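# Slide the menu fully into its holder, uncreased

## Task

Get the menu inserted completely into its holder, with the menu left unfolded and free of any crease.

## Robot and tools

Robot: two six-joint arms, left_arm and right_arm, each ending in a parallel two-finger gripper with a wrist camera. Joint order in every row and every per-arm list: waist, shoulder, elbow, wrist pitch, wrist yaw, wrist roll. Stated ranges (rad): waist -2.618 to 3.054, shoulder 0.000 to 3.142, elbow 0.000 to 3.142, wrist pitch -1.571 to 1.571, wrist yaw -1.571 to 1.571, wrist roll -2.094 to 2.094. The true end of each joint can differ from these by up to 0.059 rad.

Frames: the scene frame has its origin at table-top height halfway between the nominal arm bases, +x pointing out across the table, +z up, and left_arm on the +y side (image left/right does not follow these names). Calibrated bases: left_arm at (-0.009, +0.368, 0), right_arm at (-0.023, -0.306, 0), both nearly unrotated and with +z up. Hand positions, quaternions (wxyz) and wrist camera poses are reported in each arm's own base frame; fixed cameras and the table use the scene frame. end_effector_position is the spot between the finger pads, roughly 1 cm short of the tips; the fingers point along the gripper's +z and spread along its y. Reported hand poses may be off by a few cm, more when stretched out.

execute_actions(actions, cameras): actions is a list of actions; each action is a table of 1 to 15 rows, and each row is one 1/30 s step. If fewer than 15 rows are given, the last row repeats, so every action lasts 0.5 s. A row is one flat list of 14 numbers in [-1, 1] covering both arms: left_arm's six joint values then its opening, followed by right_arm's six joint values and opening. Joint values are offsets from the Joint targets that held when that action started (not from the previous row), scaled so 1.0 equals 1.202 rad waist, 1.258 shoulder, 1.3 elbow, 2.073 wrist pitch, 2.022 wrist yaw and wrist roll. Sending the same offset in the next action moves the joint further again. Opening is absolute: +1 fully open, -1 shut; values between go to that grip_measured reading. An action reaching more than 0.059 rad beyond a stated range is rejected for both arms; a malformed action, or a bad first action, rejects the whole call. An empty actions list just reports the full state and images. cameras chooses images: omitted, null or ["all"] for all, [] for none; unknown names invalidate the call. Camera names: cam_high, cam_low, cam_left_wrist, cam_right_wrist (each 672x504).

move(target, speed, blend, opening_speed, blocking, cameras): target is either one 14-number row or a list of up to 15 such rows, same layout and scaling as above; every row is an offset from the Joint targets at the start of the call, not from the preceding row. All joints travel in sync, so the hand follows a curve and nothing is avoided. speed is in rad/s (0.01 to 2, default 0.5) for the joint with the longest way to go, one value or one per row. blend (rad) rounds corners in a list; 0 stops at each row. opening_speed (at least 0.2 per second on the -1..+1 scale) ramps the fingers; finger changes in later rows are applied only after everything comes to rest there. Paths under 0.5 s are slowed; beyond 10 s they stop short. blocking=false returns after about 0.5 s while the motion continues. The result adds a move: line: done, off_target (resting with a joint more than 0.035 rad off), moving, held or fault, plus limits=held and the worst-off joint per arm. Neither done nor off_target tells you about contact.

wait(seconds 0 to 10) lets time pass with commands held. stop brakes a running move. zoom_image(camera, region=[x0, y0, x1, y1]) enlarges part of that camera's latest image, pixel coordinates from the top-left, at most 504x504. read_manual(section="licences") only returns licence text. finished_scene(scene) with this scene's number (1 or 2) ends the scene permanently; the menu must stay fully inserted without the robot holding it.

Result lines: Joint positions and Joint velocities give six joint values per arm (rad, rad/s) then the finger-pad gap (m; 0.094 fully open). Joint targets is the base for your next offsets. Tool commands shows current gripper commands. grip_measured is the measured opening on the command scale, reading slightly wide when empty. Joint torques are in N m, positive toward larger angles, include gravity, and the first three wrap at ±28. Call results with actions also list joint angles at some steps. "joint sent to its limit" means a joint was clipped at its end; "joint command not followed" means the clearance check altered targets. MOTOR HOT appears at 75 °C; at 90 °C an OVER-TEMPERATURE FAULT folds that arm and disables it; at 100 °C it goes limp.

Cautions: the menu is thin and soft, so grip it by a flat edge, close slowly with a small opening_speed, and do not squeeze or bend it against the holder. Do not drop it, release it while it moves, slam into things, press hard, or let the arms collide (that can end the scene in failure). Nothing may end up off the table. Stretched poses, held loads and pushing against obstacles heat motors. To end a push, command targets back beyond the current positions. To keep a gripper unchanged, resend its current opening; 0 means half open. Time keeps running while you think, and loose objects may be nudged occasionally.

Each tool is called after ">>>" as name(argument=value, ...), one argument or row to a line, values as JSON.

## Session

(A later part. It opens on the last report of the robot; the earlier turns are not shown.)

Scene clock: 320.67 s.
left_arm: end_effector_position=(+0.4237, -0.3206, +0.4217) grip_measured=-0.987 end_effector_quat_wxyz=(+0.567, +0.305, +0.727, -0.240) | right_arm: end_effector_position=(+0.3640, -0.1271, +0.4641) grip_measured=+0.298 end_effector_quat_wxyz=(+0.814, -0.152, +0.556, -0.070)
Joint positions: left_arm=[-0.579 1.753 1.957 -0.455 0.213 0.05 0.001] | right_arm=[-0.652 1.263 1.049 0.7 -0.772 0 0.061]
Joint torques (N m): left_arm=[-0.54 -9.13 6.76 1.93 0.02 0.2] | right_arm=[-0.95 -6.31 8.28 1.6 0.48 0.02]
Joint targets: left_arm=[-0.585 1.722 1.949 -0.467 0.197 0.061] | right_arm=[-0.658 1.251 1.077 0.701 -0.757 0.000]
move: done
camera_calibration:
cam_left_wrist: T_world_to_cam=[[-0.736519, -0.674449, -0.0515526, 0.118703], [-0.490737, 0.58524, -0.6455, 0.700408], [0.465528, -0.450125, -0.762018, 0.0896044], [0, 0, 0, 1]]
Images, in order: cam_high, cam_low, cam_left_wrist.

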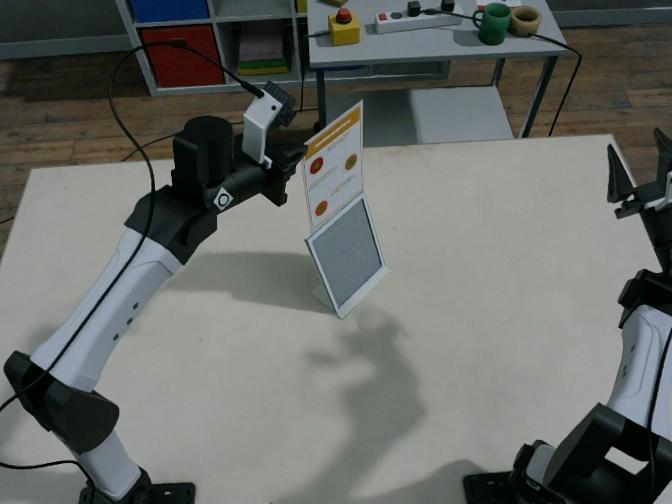

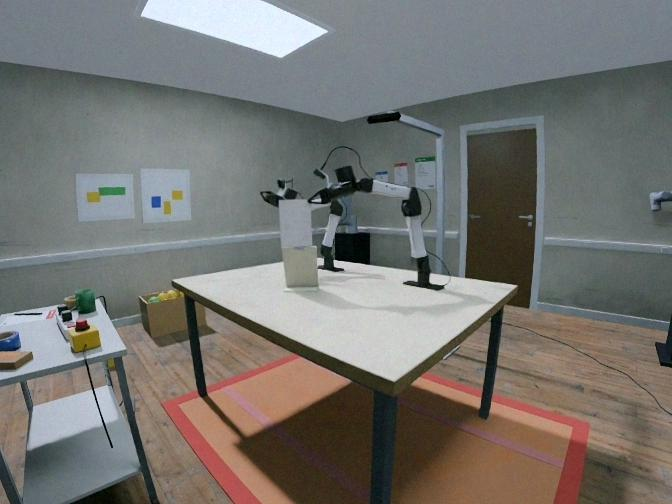

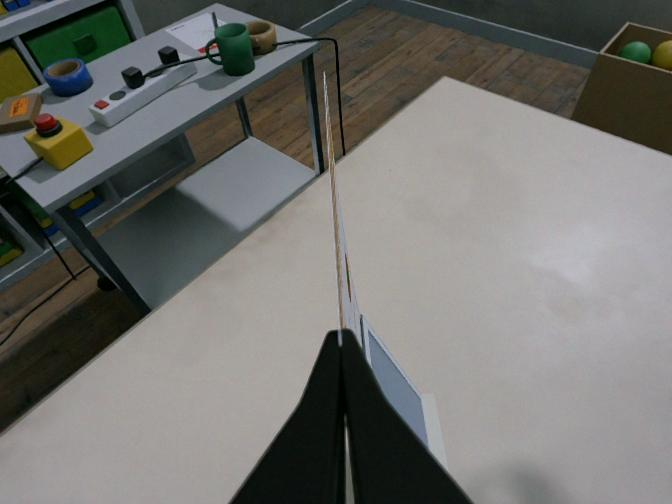

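>>> zoom_image(
  camera="cam_high",
  region=[290, 170, 390, 260],
)

>>> zoom_image(
  camera="cam_left_wrist",
  region=[300, 240, 400, 340],
)

>>> zoom_image(
  camera="cam_low",
  region=[275, 235, 325, 260],
)

Scaled by 5.040 from the camera's 672x504 image, which has a finer 960x720 frame.

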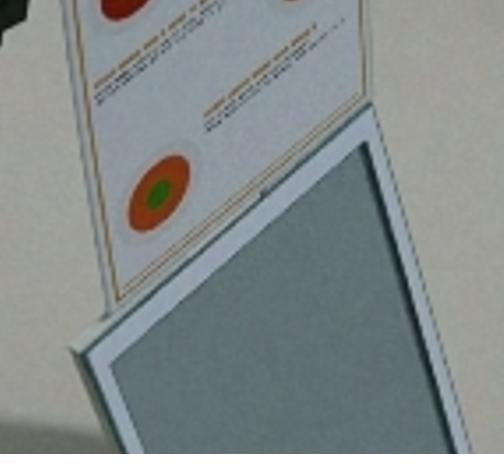

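Scaled by 5.040 from the camera's 672x504 image, which has a finer 960x720 frame.

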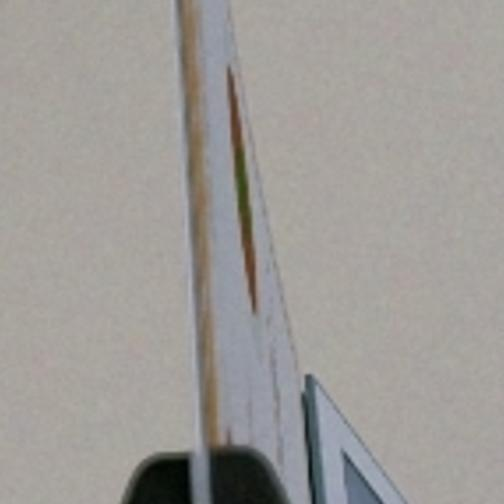

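Scaled by 10.080 from the camera's 672x504 image, which has a finer 960x720 frame.

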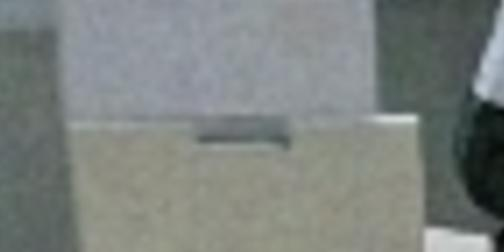

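>>> move(
  target=[-0.0058,-0.0083,0.0515,-0.0183,-0.0163,-0.0079,-1,0,0,0,0,0,0,0.3],
  speed=0.1,
  cameras=["cam_high","cam_left_wrist","cam_low"],
)

>>> zoom_image(
  camera="cam_high",
  region=[290, 170, 390, 260],
)

>>> zoom_image(
  camera="cam_low",
  region=[275, 235, 325, 260],
)

>>> zoom_image(
  camera="cam_left_wrist",
  region=[230, 60, 430, 504],
)

Scene clock: 339.67 s.
left_arm: end_effector_position=(+0.4199, -0.3136, +0.4337) grip_measured=-0.987 end_effector_quat_wxyz=(+0.574, +0.297, +0.728, -0.229) | right_arm: end_effector_position=(+0.3640, -0.1271, +0.4641) grip_measured=+0.298 end_effector_quat_wxyz=(+0.814, -0.152, +0.556, -0.070)
Joint positions: left_arm=[-0.583 1.74 1.99 -0.492 0.179 0.051 0.001] | right_arm=[-0.652 1.263 1.049 0.7 -0.772 0 0.061]
Joint torques (N m): left_arm=[-0.91 -8.81 9.77 1.94 0 0] | right_arm=[-0.94 -6.32 8.29 1.6 0.47 0.02]
Joint targets: left_arm=[-0.592 1.711 2.016 -0.505 0.164 0.045] | right_arm=[-0.658 1.251 1.077 0.701 -0.757 0.000]
move: done
camera_calibration:
cam_left_wrist: T_world_to_cam=[[-0.716397, -0.694922, -0.0621197, 0.11099], [-0.500138, 0.573585, -0.64874, 0.703906], [0.486454, -0.433687, -0.758471, 0.0984524], [0, 0, 0, 1]]
Images, in order: cam_high, cam_low, cam_left_wrist.

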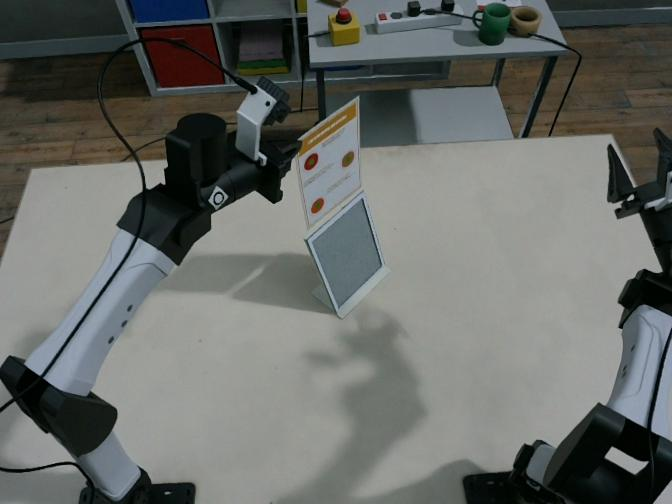

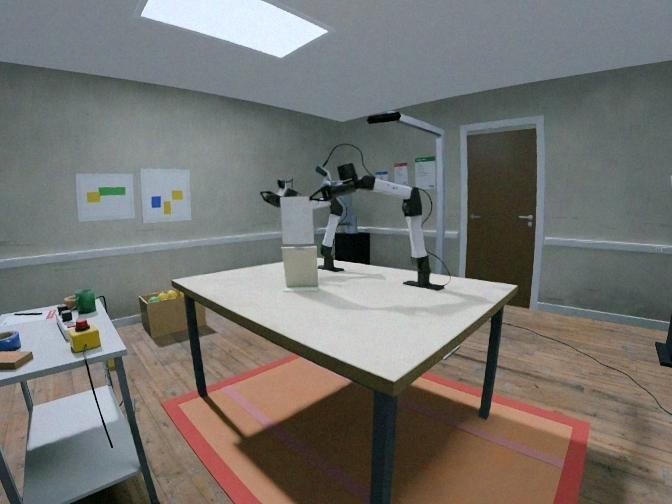

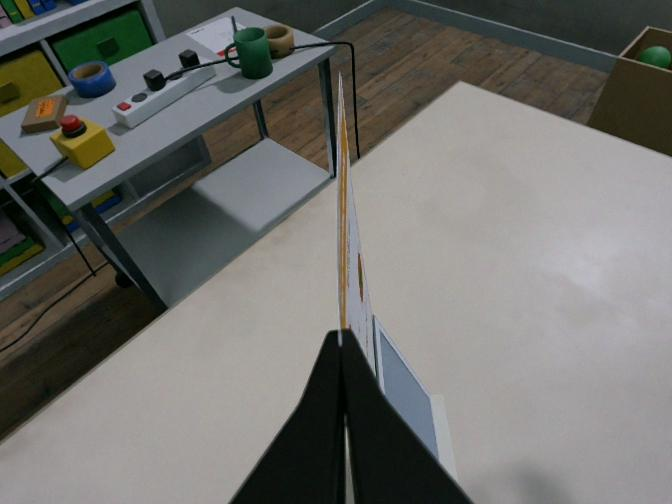

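Scaled by 5.040 from the camera's 672x504 image, which has a finer 960x720 frame.

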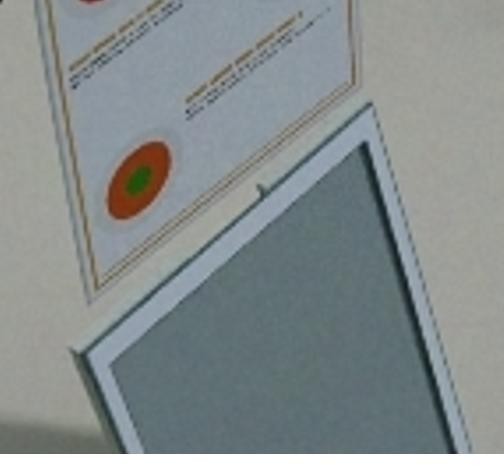

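Scaled by 10.080 from the camera's 672x504 image, which has a finer 960x720 frame.

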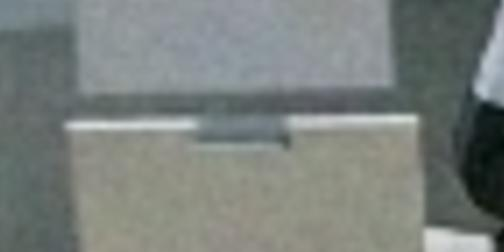

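Scaled by 1.135 from the camera's 672x504 image, which has a finer 960x720 frame.

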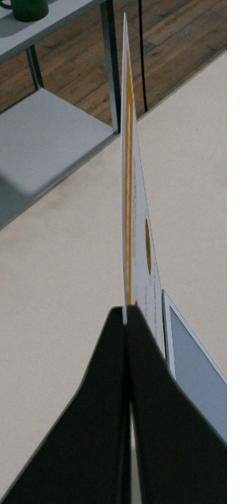

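>>> move(
  target=[-0.0275,-0.0254,-0.0823,0.0314,-0.0403,-0.0153,-1,0,0,0,0,0,0,0.3],
  speed=0.1,
  cameras=["cam_high","cam_left_wrist","cam_low"],
)

>>> zoom_image(
  camera="cam_high",
  region=[290, 170, 390, 260],
)

>>> zoom_image(
  camera="cam_low",
  region=[275, 235, 325, 260],
)

>>> zoom_image(
  camera="cam_left_wrist",
  region=[230, 60, 430, 504],
)

Scene clock: 355.00 s.
left_arm: end_effector_position=(+0.4160, -0.3157, +0.4209) grip_measured=-0.987 end_effector_quat_wxyz=(+0.572, +0.278, +0.741, -0.215) | right_arm: end_effector_position=(+0.3640, -0.1271, +0.4641) grip_measured=+0.298 end_effector_quat_wxyz=(+0.814, -0.152, +0.556, -0.070)
Joint positions: left_arm=[-0.617 1.712 1.917 -0.462 0.098 0.024 0.001] | right_arm=[-0.652 1.263 1.049 0.7 -0.772 0 0.061]
Joint torques (N m): left_arm=[-0.8 -8.99 6.86 2.25 -0.06 -0.05] | right_arm=[-0.94 -6.31 8.27 1.6 0.48 0.01]
Joint targets: left_arm=[-0.625 1.679 1.909 -0.440 0.082 0.014] | right_arm=[-0.658 1.251 1.077 0.701 -0.757 0.000]
move: done
camera_calibration:
cam_left_wrist: T_world_to_cam=[[-0.680743, -0.730615, -0.0528205, 0.0759363], [-0.541039, 0.550098, -0.636136, 0.69909], [0.493827, -0.404467, -0.769767, 0.100687], [0, 0, 0, 1]]
Images, in order: cam_high, cam_low, cam_left_wrist.

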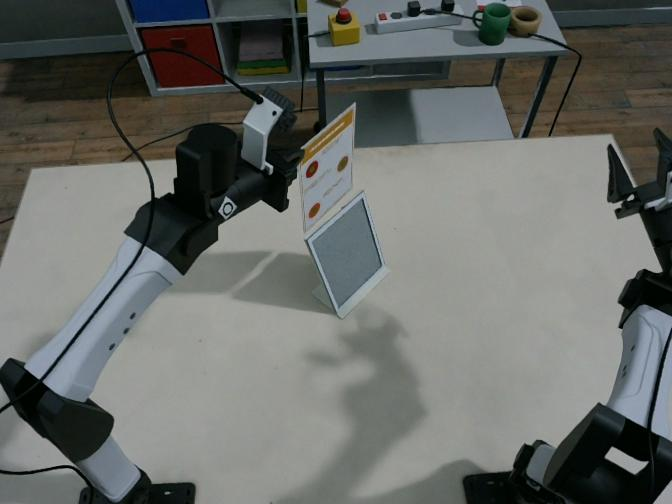

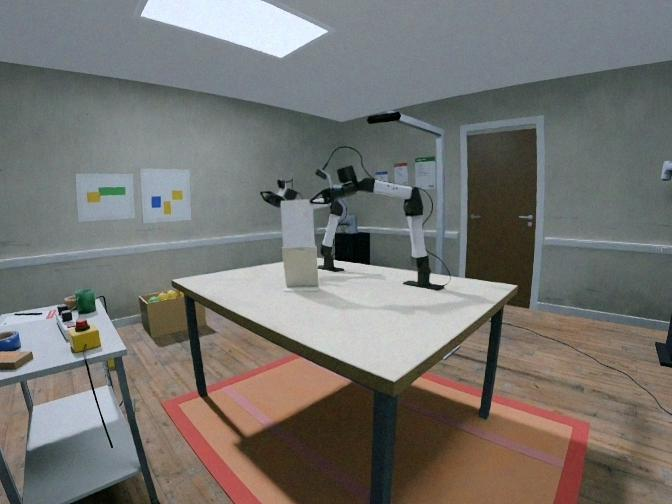

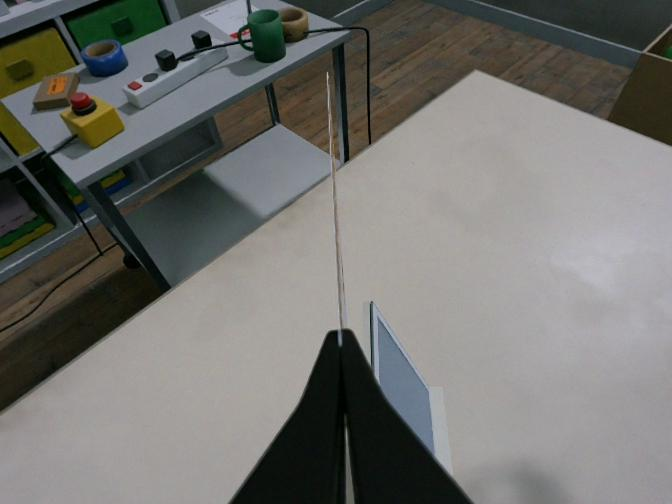

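Scaled by 5.040 from the camera's 672x504 image, which has a finer 960x720 frame.

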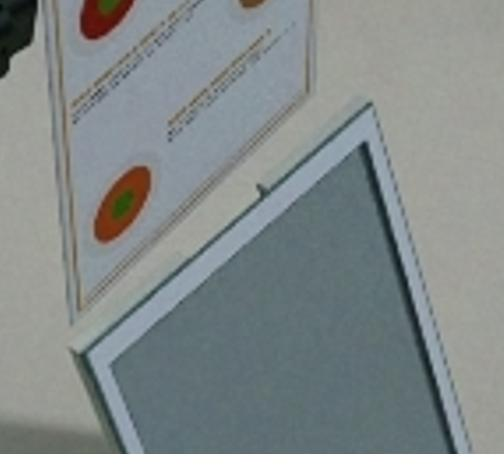

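Scaled by 10.080 from the camera's 672x504 image, which has a finer 960x720 frame.

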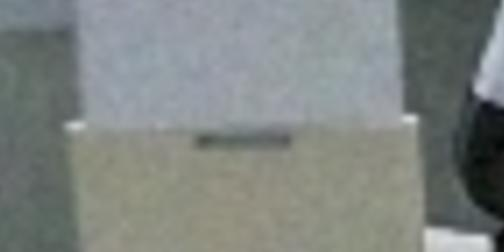

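Scaled by 1.135 from the camera's 672x504 image, which has a finer 960x720 frame.

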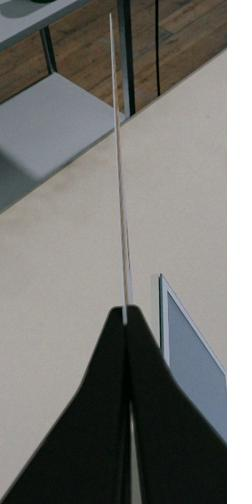

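>>> move(
  target=[0.0158,0.0485,0.0727,-0.0328,0.0488,0.0188,-1,0,0,0,0,0,0,0.3],
  speed=0.1,
  cameras=["cam_high","cam_left_wrist","cam_low"],
)

>>> zoom_image(
  camera="cam_high",
  region=[290, 170, 390, 260],
)

>>> zoom_image(
  camera="cam_low",
  region=[275, 235, 325, 260],
)

>>> zoom_image(
  camera="cam_left_wrist",
  region=[230, 60, 430, 504],
)

Scene clock: 367.50 s.
left_arm: end_effector_position=(+0.4085, -0.3243, +0.4316) grip_measured=-0.987 end_effector_quat_wxyz=(+0.568, +0.302, +0.728, -0.236) | right_arm: end_effector_position=(+0.3640, -0.1271, +0.4641) grip_measured=+0.298 end_effector_quat_wxyz=(+0.814, -0.152, +0.556, -0.070)
Joint positions: left_arm=[-0.617 1.729 1.975 -0.495 0.165 0.042 0.001] | right_arm=[-0.652 1.263 1.049 0.7 -0.772 0 0.061]
Joint torques (N m): left_arm=[1.1 -5.64 10.02 1.94 0.34 0.13] | right_arm=[-0.92 -6.3 8.28 1.6 0.47 0.02]
Joint targets: left_arm=[-0.606 1.741 2.003 -0.508 0.181 0.052] | right_arm=[-0.658 1.251 1.077 0.701 -0.757 0.000]
move: done
camera_calibration:
cam_left_wrist: T_world_to_cam=[[-0.729061, -0.682272, -0.0545434, 0.101252], [-0.496753, 0.58227, -0.643582, 0.702148], [0.470857, -0.442116, -0.763431, 0.103581], [0, 0, 0, 1]]
Images, in order: cam_high, cam_low, cam_left_wrist.

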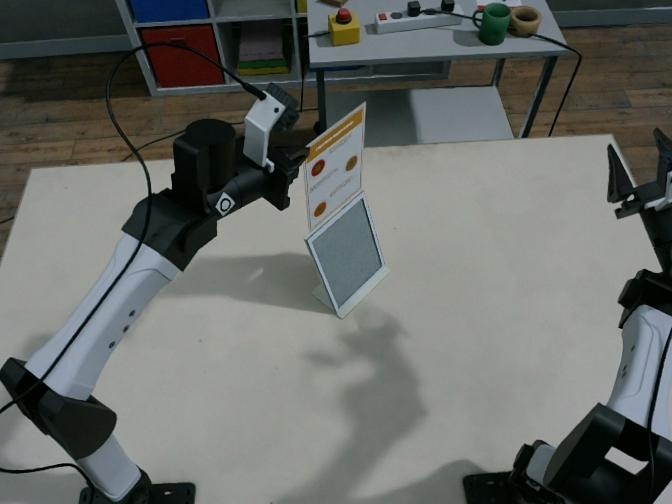

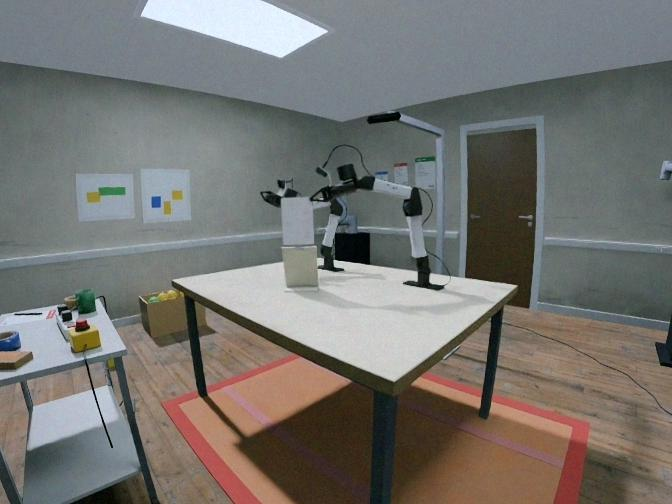

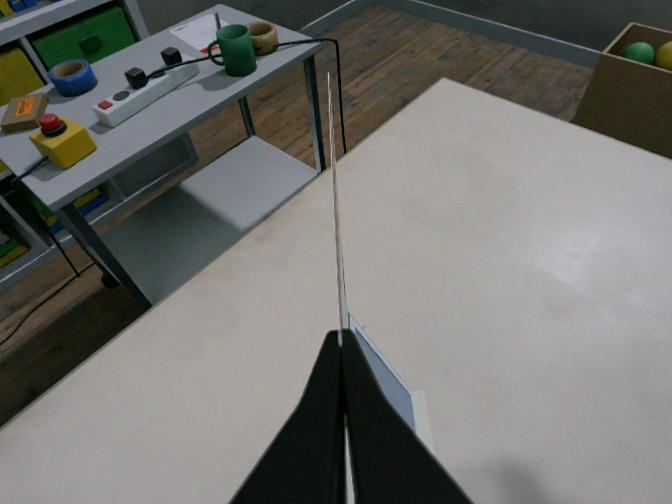

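Scaled by 5.040 from the camera's 672x504 image, which has a finer 960x720 frame.

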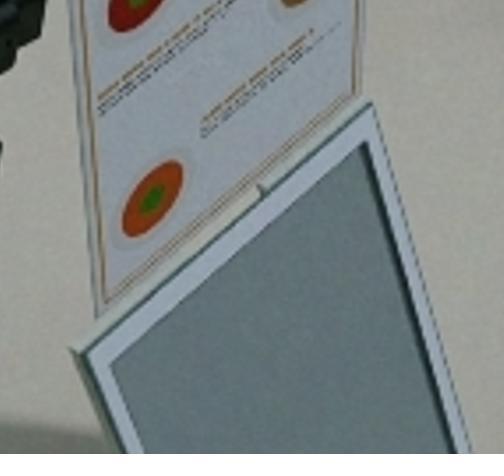

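Scaled by 10.080 from the camera's 672x504 image, which has a finer 960x720 frame.

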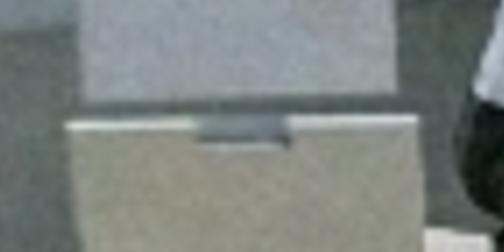

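Scaled by 1.135 from the camera's 672x504 image, which has a finer 960x720 frame.

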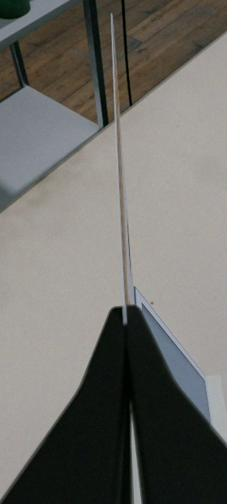

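>>> move(
  target=[0,-0.0604,-0.1085,0.0453,-0.0242,-0.0119,-1,0,0,0,0,0,0,0.3],
  speed=0.08,
  cameras=["cam_high","cam_left_wrist","cam_low"],
)

>>> zoom_image(
  camera="cam_high",
  region=[290, 170, 390, 260],
)

>>> zoom_image(
  camera="cam_low",
  region=[275, 235, 325, 260],
)

>>> zoom_image(
  camera="cam_left_wrist",
  region=[230, 60, 430, 504],
)

Scene clock: 377.83 s.
left_arm: end_effector_position=(+0.4093, -0.3213, +0.4134) grip_measured=-0.987 end_effector_quat_wxyz=(+0.565, +0.297, +0.735, -0.229) | right_arm: end_effector_position=(+0.3640, -0.1271, +0.4641) grip_measured=+0.298 end_effector_quat_wxyz=(+0.814, -0.152, +0.556, -0.070)
Joint positions: left_arm=[-0.617 1.697 1.87 -0.437 0.148 0.038 0.001] | right_arm=[-0.652 1.263 1.049 0.7 -0.772 0 0.061]
Joint torques (N m): left_arm=[1.09 -8.85 6.97 2.24 0.02 -0.02] | right_arm=[-0.96 -6.31 8.28 1.6 0.48 0.02]
Joint targets: left_arm=[-0.606 1.665 1.862 -0.414 0.132 0.028] | right_arm=[-0.658 1.251 1.077 0.701 -0.757 0.000]
move: done
camera_calibration:
cam_left_wrist: T_world_to_cam=[[-0.717597, -0.694438, -0.0530076, 0.0936588], [-0.51353, 0.578996, -0.633286, 0.690627], [0.470469, -0.427223, -0.772101, 0.0991283], [0, 0, 0, 1]]
Images, in order: cam_high, cam_low, cam_left_wrist.

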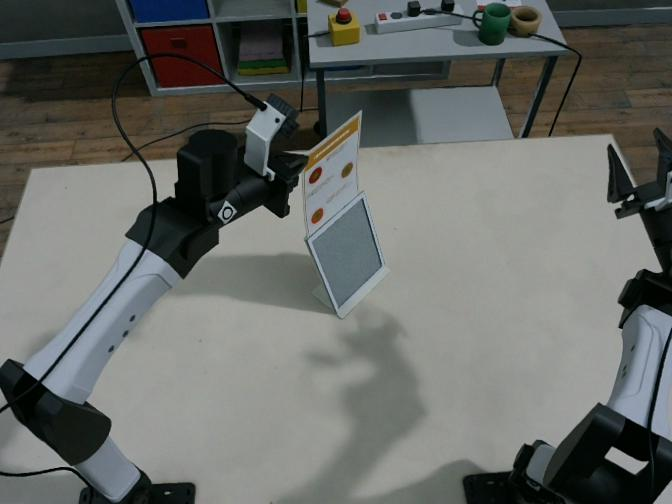

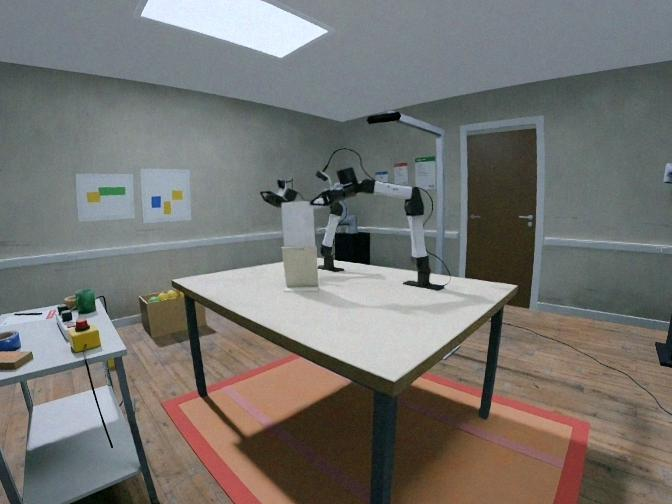

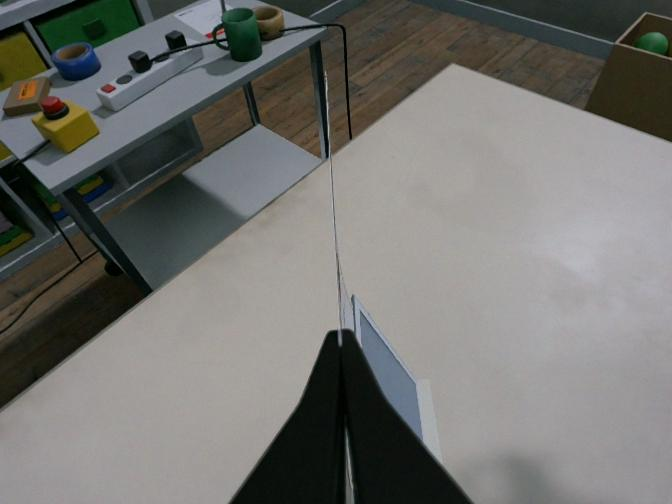

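Scaled by 5.040 from the camera's 672x504 image, which has a finer 960x720 frame.

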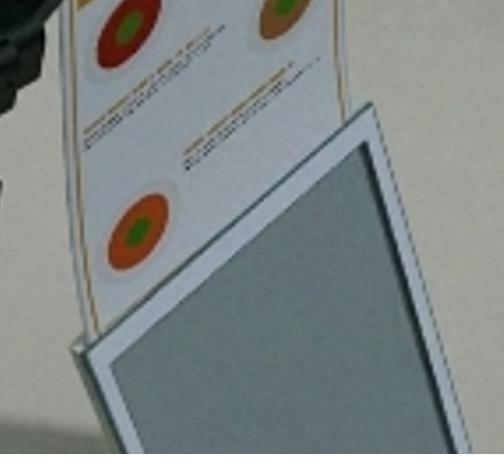

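Scaled by 10.080 from the camera's 672x504 image, which has a finer 960x720 frame.

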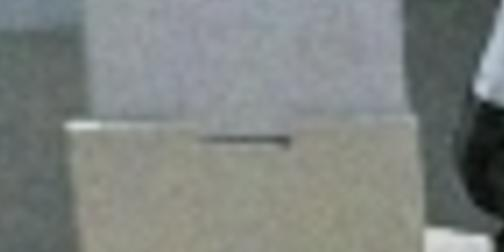

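Scaled by 1.135 from the camera's 672x504 image, which has a finer 960x720 frame.

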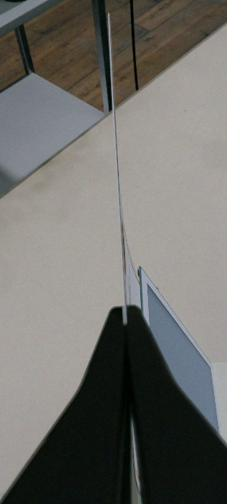

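>>> zoom_image(
  camera="cam_low",
  region=[278, 238, 322, 256],
)

>>> zoom_image(
  camera="cam_high",
  region=[298, 210, 338, 250],
)

>>> zoom_image(
  camera="cam_high",
  region=[340, 180, 380, 220],
)

>>> zoom_image(
  camera="cam_left_wrist",
  region=[310, 250, 390, 350],
)

Scaled by 11.455 from the camera's 672x504 image, which has a finer 960x720 frame.

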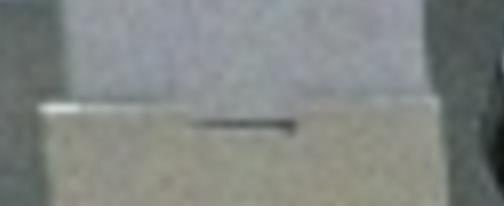

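Scaled by 12.600 from the camera's 672x504 image, which has a finer 960x720 frame.

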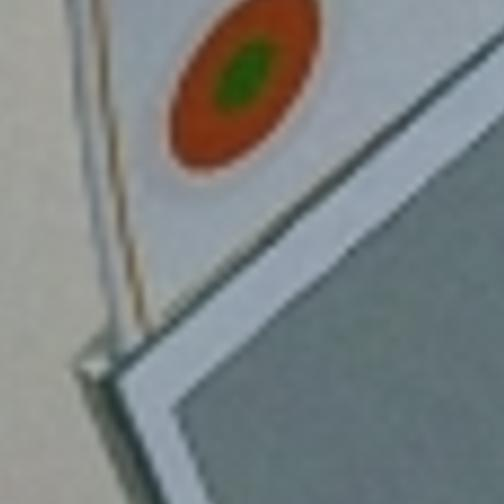

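Scaled by 12.600 from the camera's 672x504 image, which has a finer 960x720 frame.

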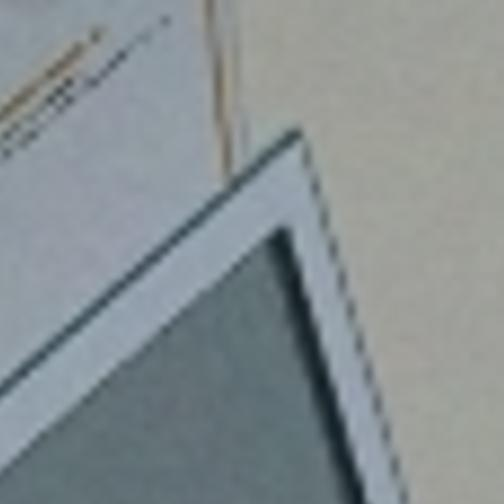

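Scaled by 5.040 from the camera's 672x504 image, which has a finer 960x720 frame.

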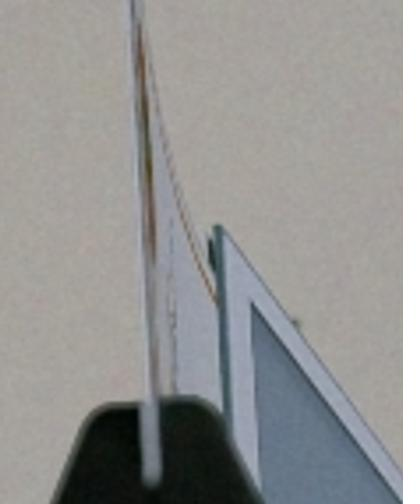

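>>> move(
  target=[0.079,0.0413,-0.0615,0.0521,0.089,-0.0633,-1,0,0,0,0,0,0,0.3],
  speed=0.08,
  cameras=["cam_high","cam_left_wrist","cam_low"],
)

>>> zoom_image(
  camera="cam_high",
  region=[290, 170, 390, 260],
)

>>> zoom_image(
  camera="cam_low",
  region=[275, 235, 325, 260],
)

>>> zoom_image(
  camera="cam_left_wrist",
  region=[230, 60, 430, 504],
)

Scene clock: 410.07 s.
left_arm: end_effector_position=(+0.4317, -0.3043, +0.3973) grip_measured=-0.987 end_effector_quat_wxyz=(+0.545, +0.255, +0.743, -0.293) | right_arm: end_effector_position=(+0.3640, -0.1271, +0.4641) grip_measured=+0.298 end_effector_quat_wxyz=(+0.814, -0.152, +0.556, -0.070)
Joint positions: left_arm=[-0.519 1.705 1.789 -0.33 0.296 -0.09 0.001] | right_arm=[-0.652 1.263 1.049 0.7 -0.772 0 0.061]
Joint torques (N m): left_arm=[0.77 -5.78 7.2 2.28 0.38 0] | right_arm=[-0.95 -6.3 8.27 1.6 0.48 0.02]
Joint targets: left_arm=[-0.511 1.717 1.782 -0.306 0.312 -0.100] | right_arm=[-0.658 1.251 1.077 0.701 -0.757 0.000]
move: done
camera_calibration:
cam_left_wrist: T_world_to_cam=[[-0.724975, -0.68104, 0.102941, 0.0660045], [-0.566733, 0.50488, -0.651084, 0.689595], [0.391441, -0.530359, -0.751992, 0.0782127], [0, 0, 0, 1]]
Images, in order: cam_high, cam_low, cam_left_wrist.

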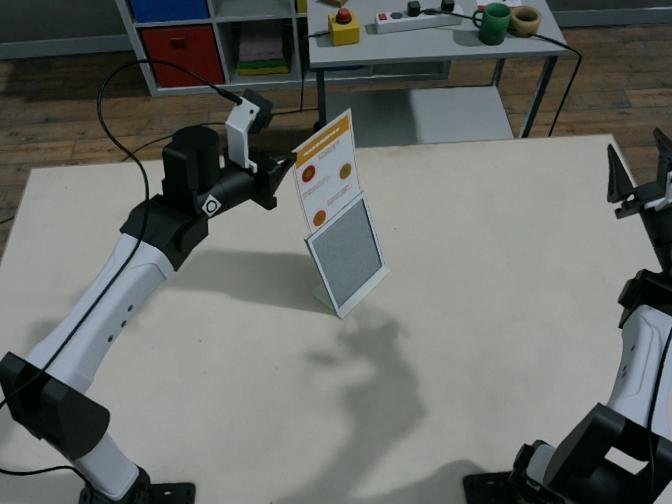

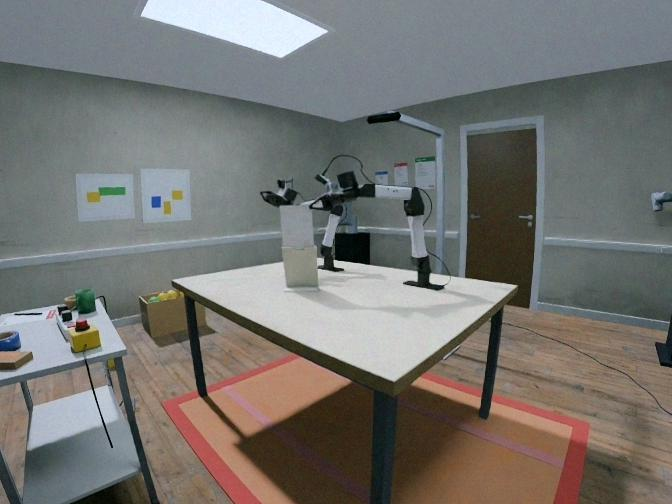

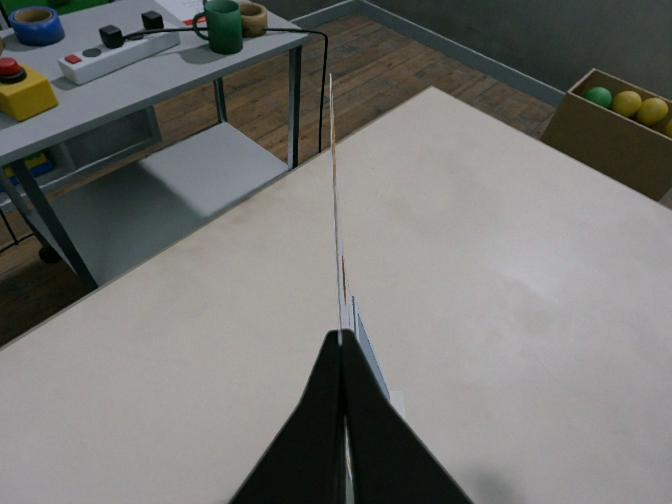

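Scaled by 5.040 from the camera's 672x504 image, which has a finer 960x720 frame.

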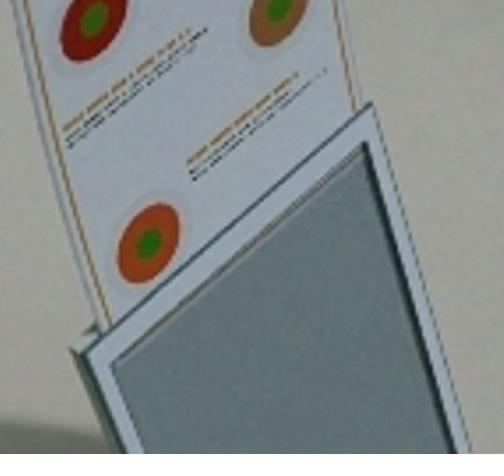

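Scaled by 10.080 from the camera's 672x504 image, which has a finer 960x720 frame.

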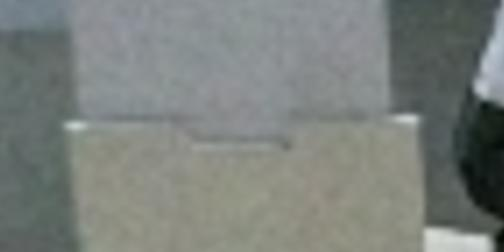

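Scaled by 1.135 from the camera's 672x504 image, which has a finer 960x720 frame.

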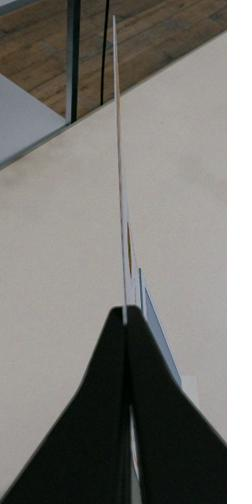

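>>> move(
  target=[0.0557,-0.0413,-0.1031,0.0584,0.0492,-0.066,-1,0,0,0,0,0,0,0.3],
  speed=0.08,
  cameras=["cam_high","cam_left_wrist","cam_low"],
)

>>> zoom_image(
  camera="cam_high",
  region=[270, 100, 400, 260],
)

>>> zoom_image(
  camera="cam_low",
  region=[275, 235, 325, 260],
)

>>> zoom_image(
  camera="cam_left_wrist",
  region=[230, 60, 430, 504],
)

Scene clock: 422.20 s.
left_arm: end_effector_position=(+0.4442, -0.2896, +0.3676) grip_measured=-0.987 end_effector_quat_wxyz=(+0.516, +0.209, +0.755, -0.346) | right_arm: end_effector_position=(+0.3640, -0.1271, +0.4641) grip_measured=+0.298 end_effector_quat_wxyz=(+0.814, -0.152, +0.556, -0.070)
Joint positions: left_arm=[-0.452 1.698 1.656 -0.208 0.396 -0.223 0.001] | right_arm=[-0.652 1.263 1.049 0.7 -0.772 0 0.061]
Joint torques (N m): left_arm=[0.85 -9.26 7.31 2.23 0.34 0] | right_arm=[-0.95 -6.3 8.29 1.6 0.48 0.03]
Joint targets: left_arm=[-0.444 1.665 1.648 -0.185 0.411 -0.234] | right_arm=[-0.658 1.251 1.077 0.701 -0.757 0.000]
move: done
camera_calibration:
cam_left_wrist: T_world_to_cam=[[-0.704695, -0.662477, 0.254026, 0.0289438], [-0.638525, 0.436052, -0.634149, 0.675699], [0.30934, -0.609083, -0.730292, 0.0644853], [0, 0, 0, 1]]
Images, in order: cam_high, cam_low, cam_left_wrist.

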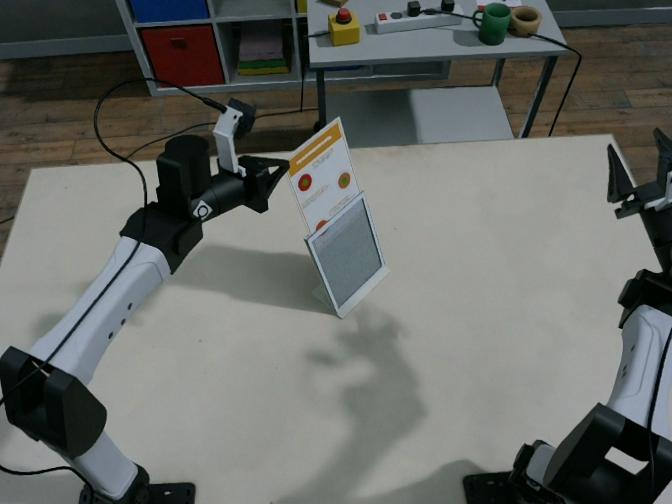

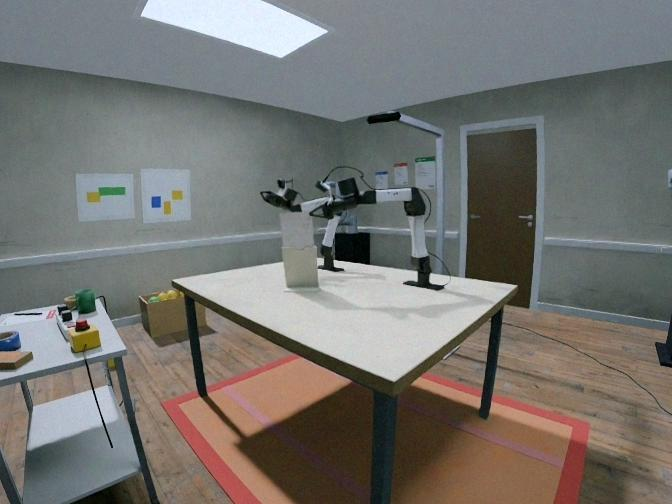

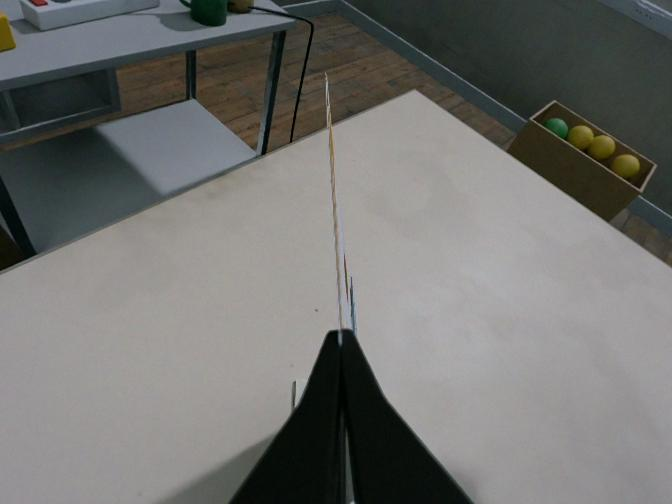

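Scaled by 3.150 from the camera's 672x504 image, which has a finer 960x720 frame.

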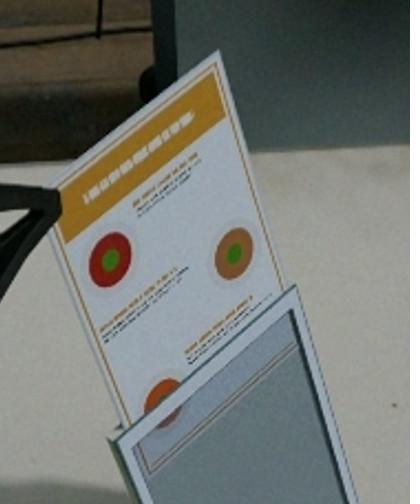

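Scaled by 10.080 from the camera's 672x504 image, which has a finer 960x720 frame.

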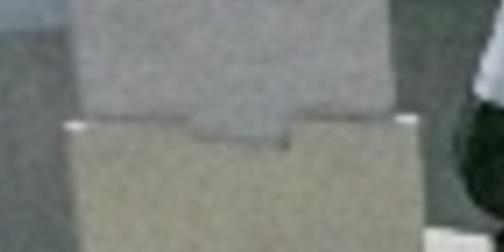

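Scaled by 1.135 from the camera's 672x504 image, which has a finer 960x720 frame.

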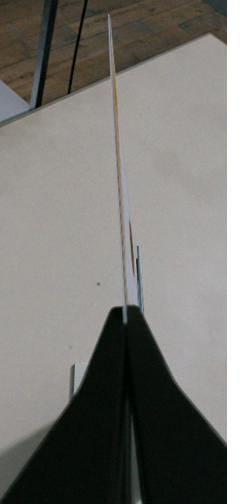

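>>> move(
  target=[-0.0649,-0.0441,-0.2162,0.1153,-0.0435,-0.0054,-1,0,0,0,0,0,0,0.3],
  speed=0.08,
  cameras=["cam_high","cam_left_wrist","cam_low"],
)

>>> zoom_image(
  camera="cam_high",
  region=[270, 120, 410, 320],
)

>>> zoom_image(
  camera="cam_low",
  region=[275, 215, 335, 260],
)

>>> zoom_image(
  camera="cam_left_wrist",
  region=[230, 60, 430, 504],
)

Scene clock: 436.47 s.
left_arm: end_effector_position=(+0.4250, -0.3056, +0.3157) grip_measured=-0.987 end_effector_quat_wxyz=(+0.520, +0.211, +0.751, -0.347) | right_arm: end_effector_position=(+0.3640, -0.1271, +0.4641) grip_measured=+0.298 end_effector_quat_wxyz=(+0.814, -0.152, +0.556, -0.070)
Joint positions: left_arm=[-0.514 1.641 1.375 0.031 0.339 -0.234 0.001] | right_arm=[-0.652 1.263 1.049 0.7 -0.772 0 0.061]
Joint torques (N m): left_arm=[-0.83 -8.85 7.51 2.25 -0.02 -0.01] | right_arm=[-0.94 -6.31 8.27 1.6 0.47 0.02]
Joint targets: left_arm=[-0.522 1.609 1.367 0.054 0.323 -0.245] | right_arm=[-0.658 1.251 1.077 0.701 -0.757 0.000]
move: done
camera_calibration:
cam_left_wrist: T_world_to_cam=[[-0.710292, -0.658974, 0.247463, 0.0235396], [-0.62931, 0.436981, -0.642664, 0.636514], [0.315362, -0.61221, -0.725083, 0.0175902], [0, 0, 0, 1]]
Images, in order: cam_high, cam_low, cam_left_wrist.

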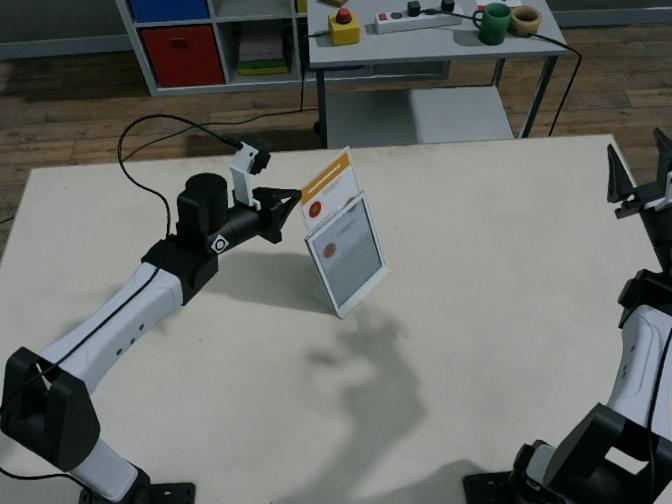

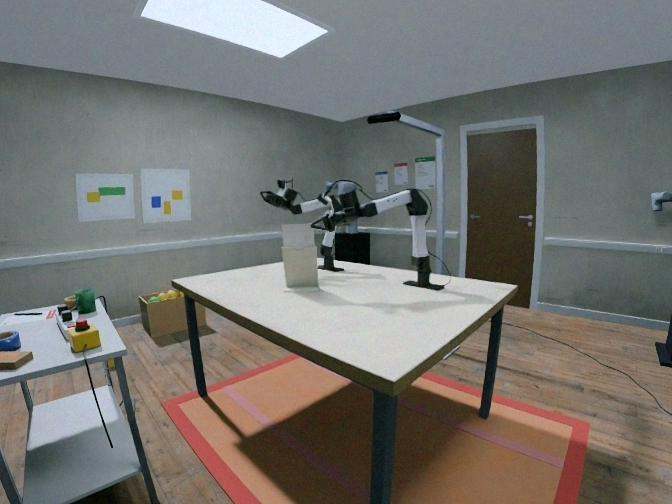

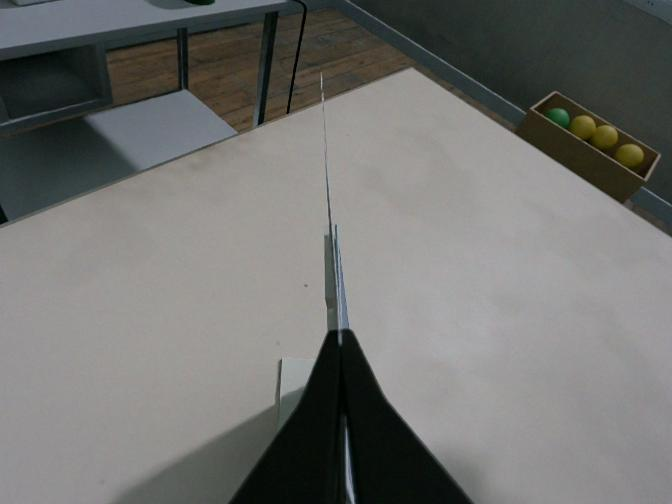

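Scaled by 2.520 from the camera's 672x504 image, which has a finer 960x720 frame.

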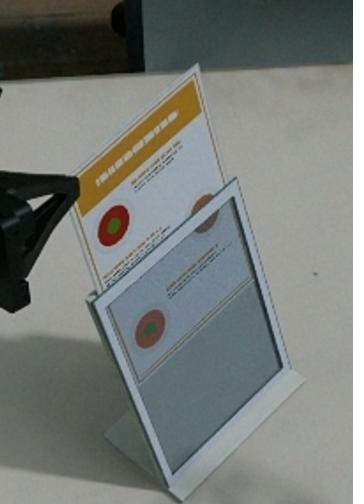

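Scaled by 8.400 from the camera's 672x504 image, which has a finer 960x720 frame.

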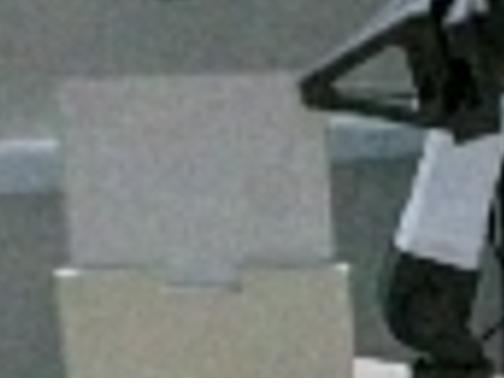

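Scaled by 1.135 from the camera's 672x504 image, which has a finer 960x720 frame.

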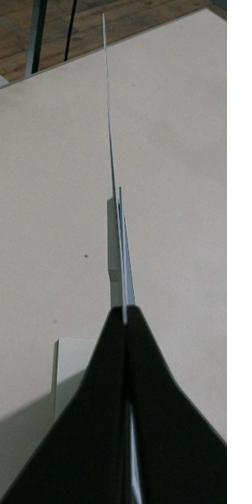

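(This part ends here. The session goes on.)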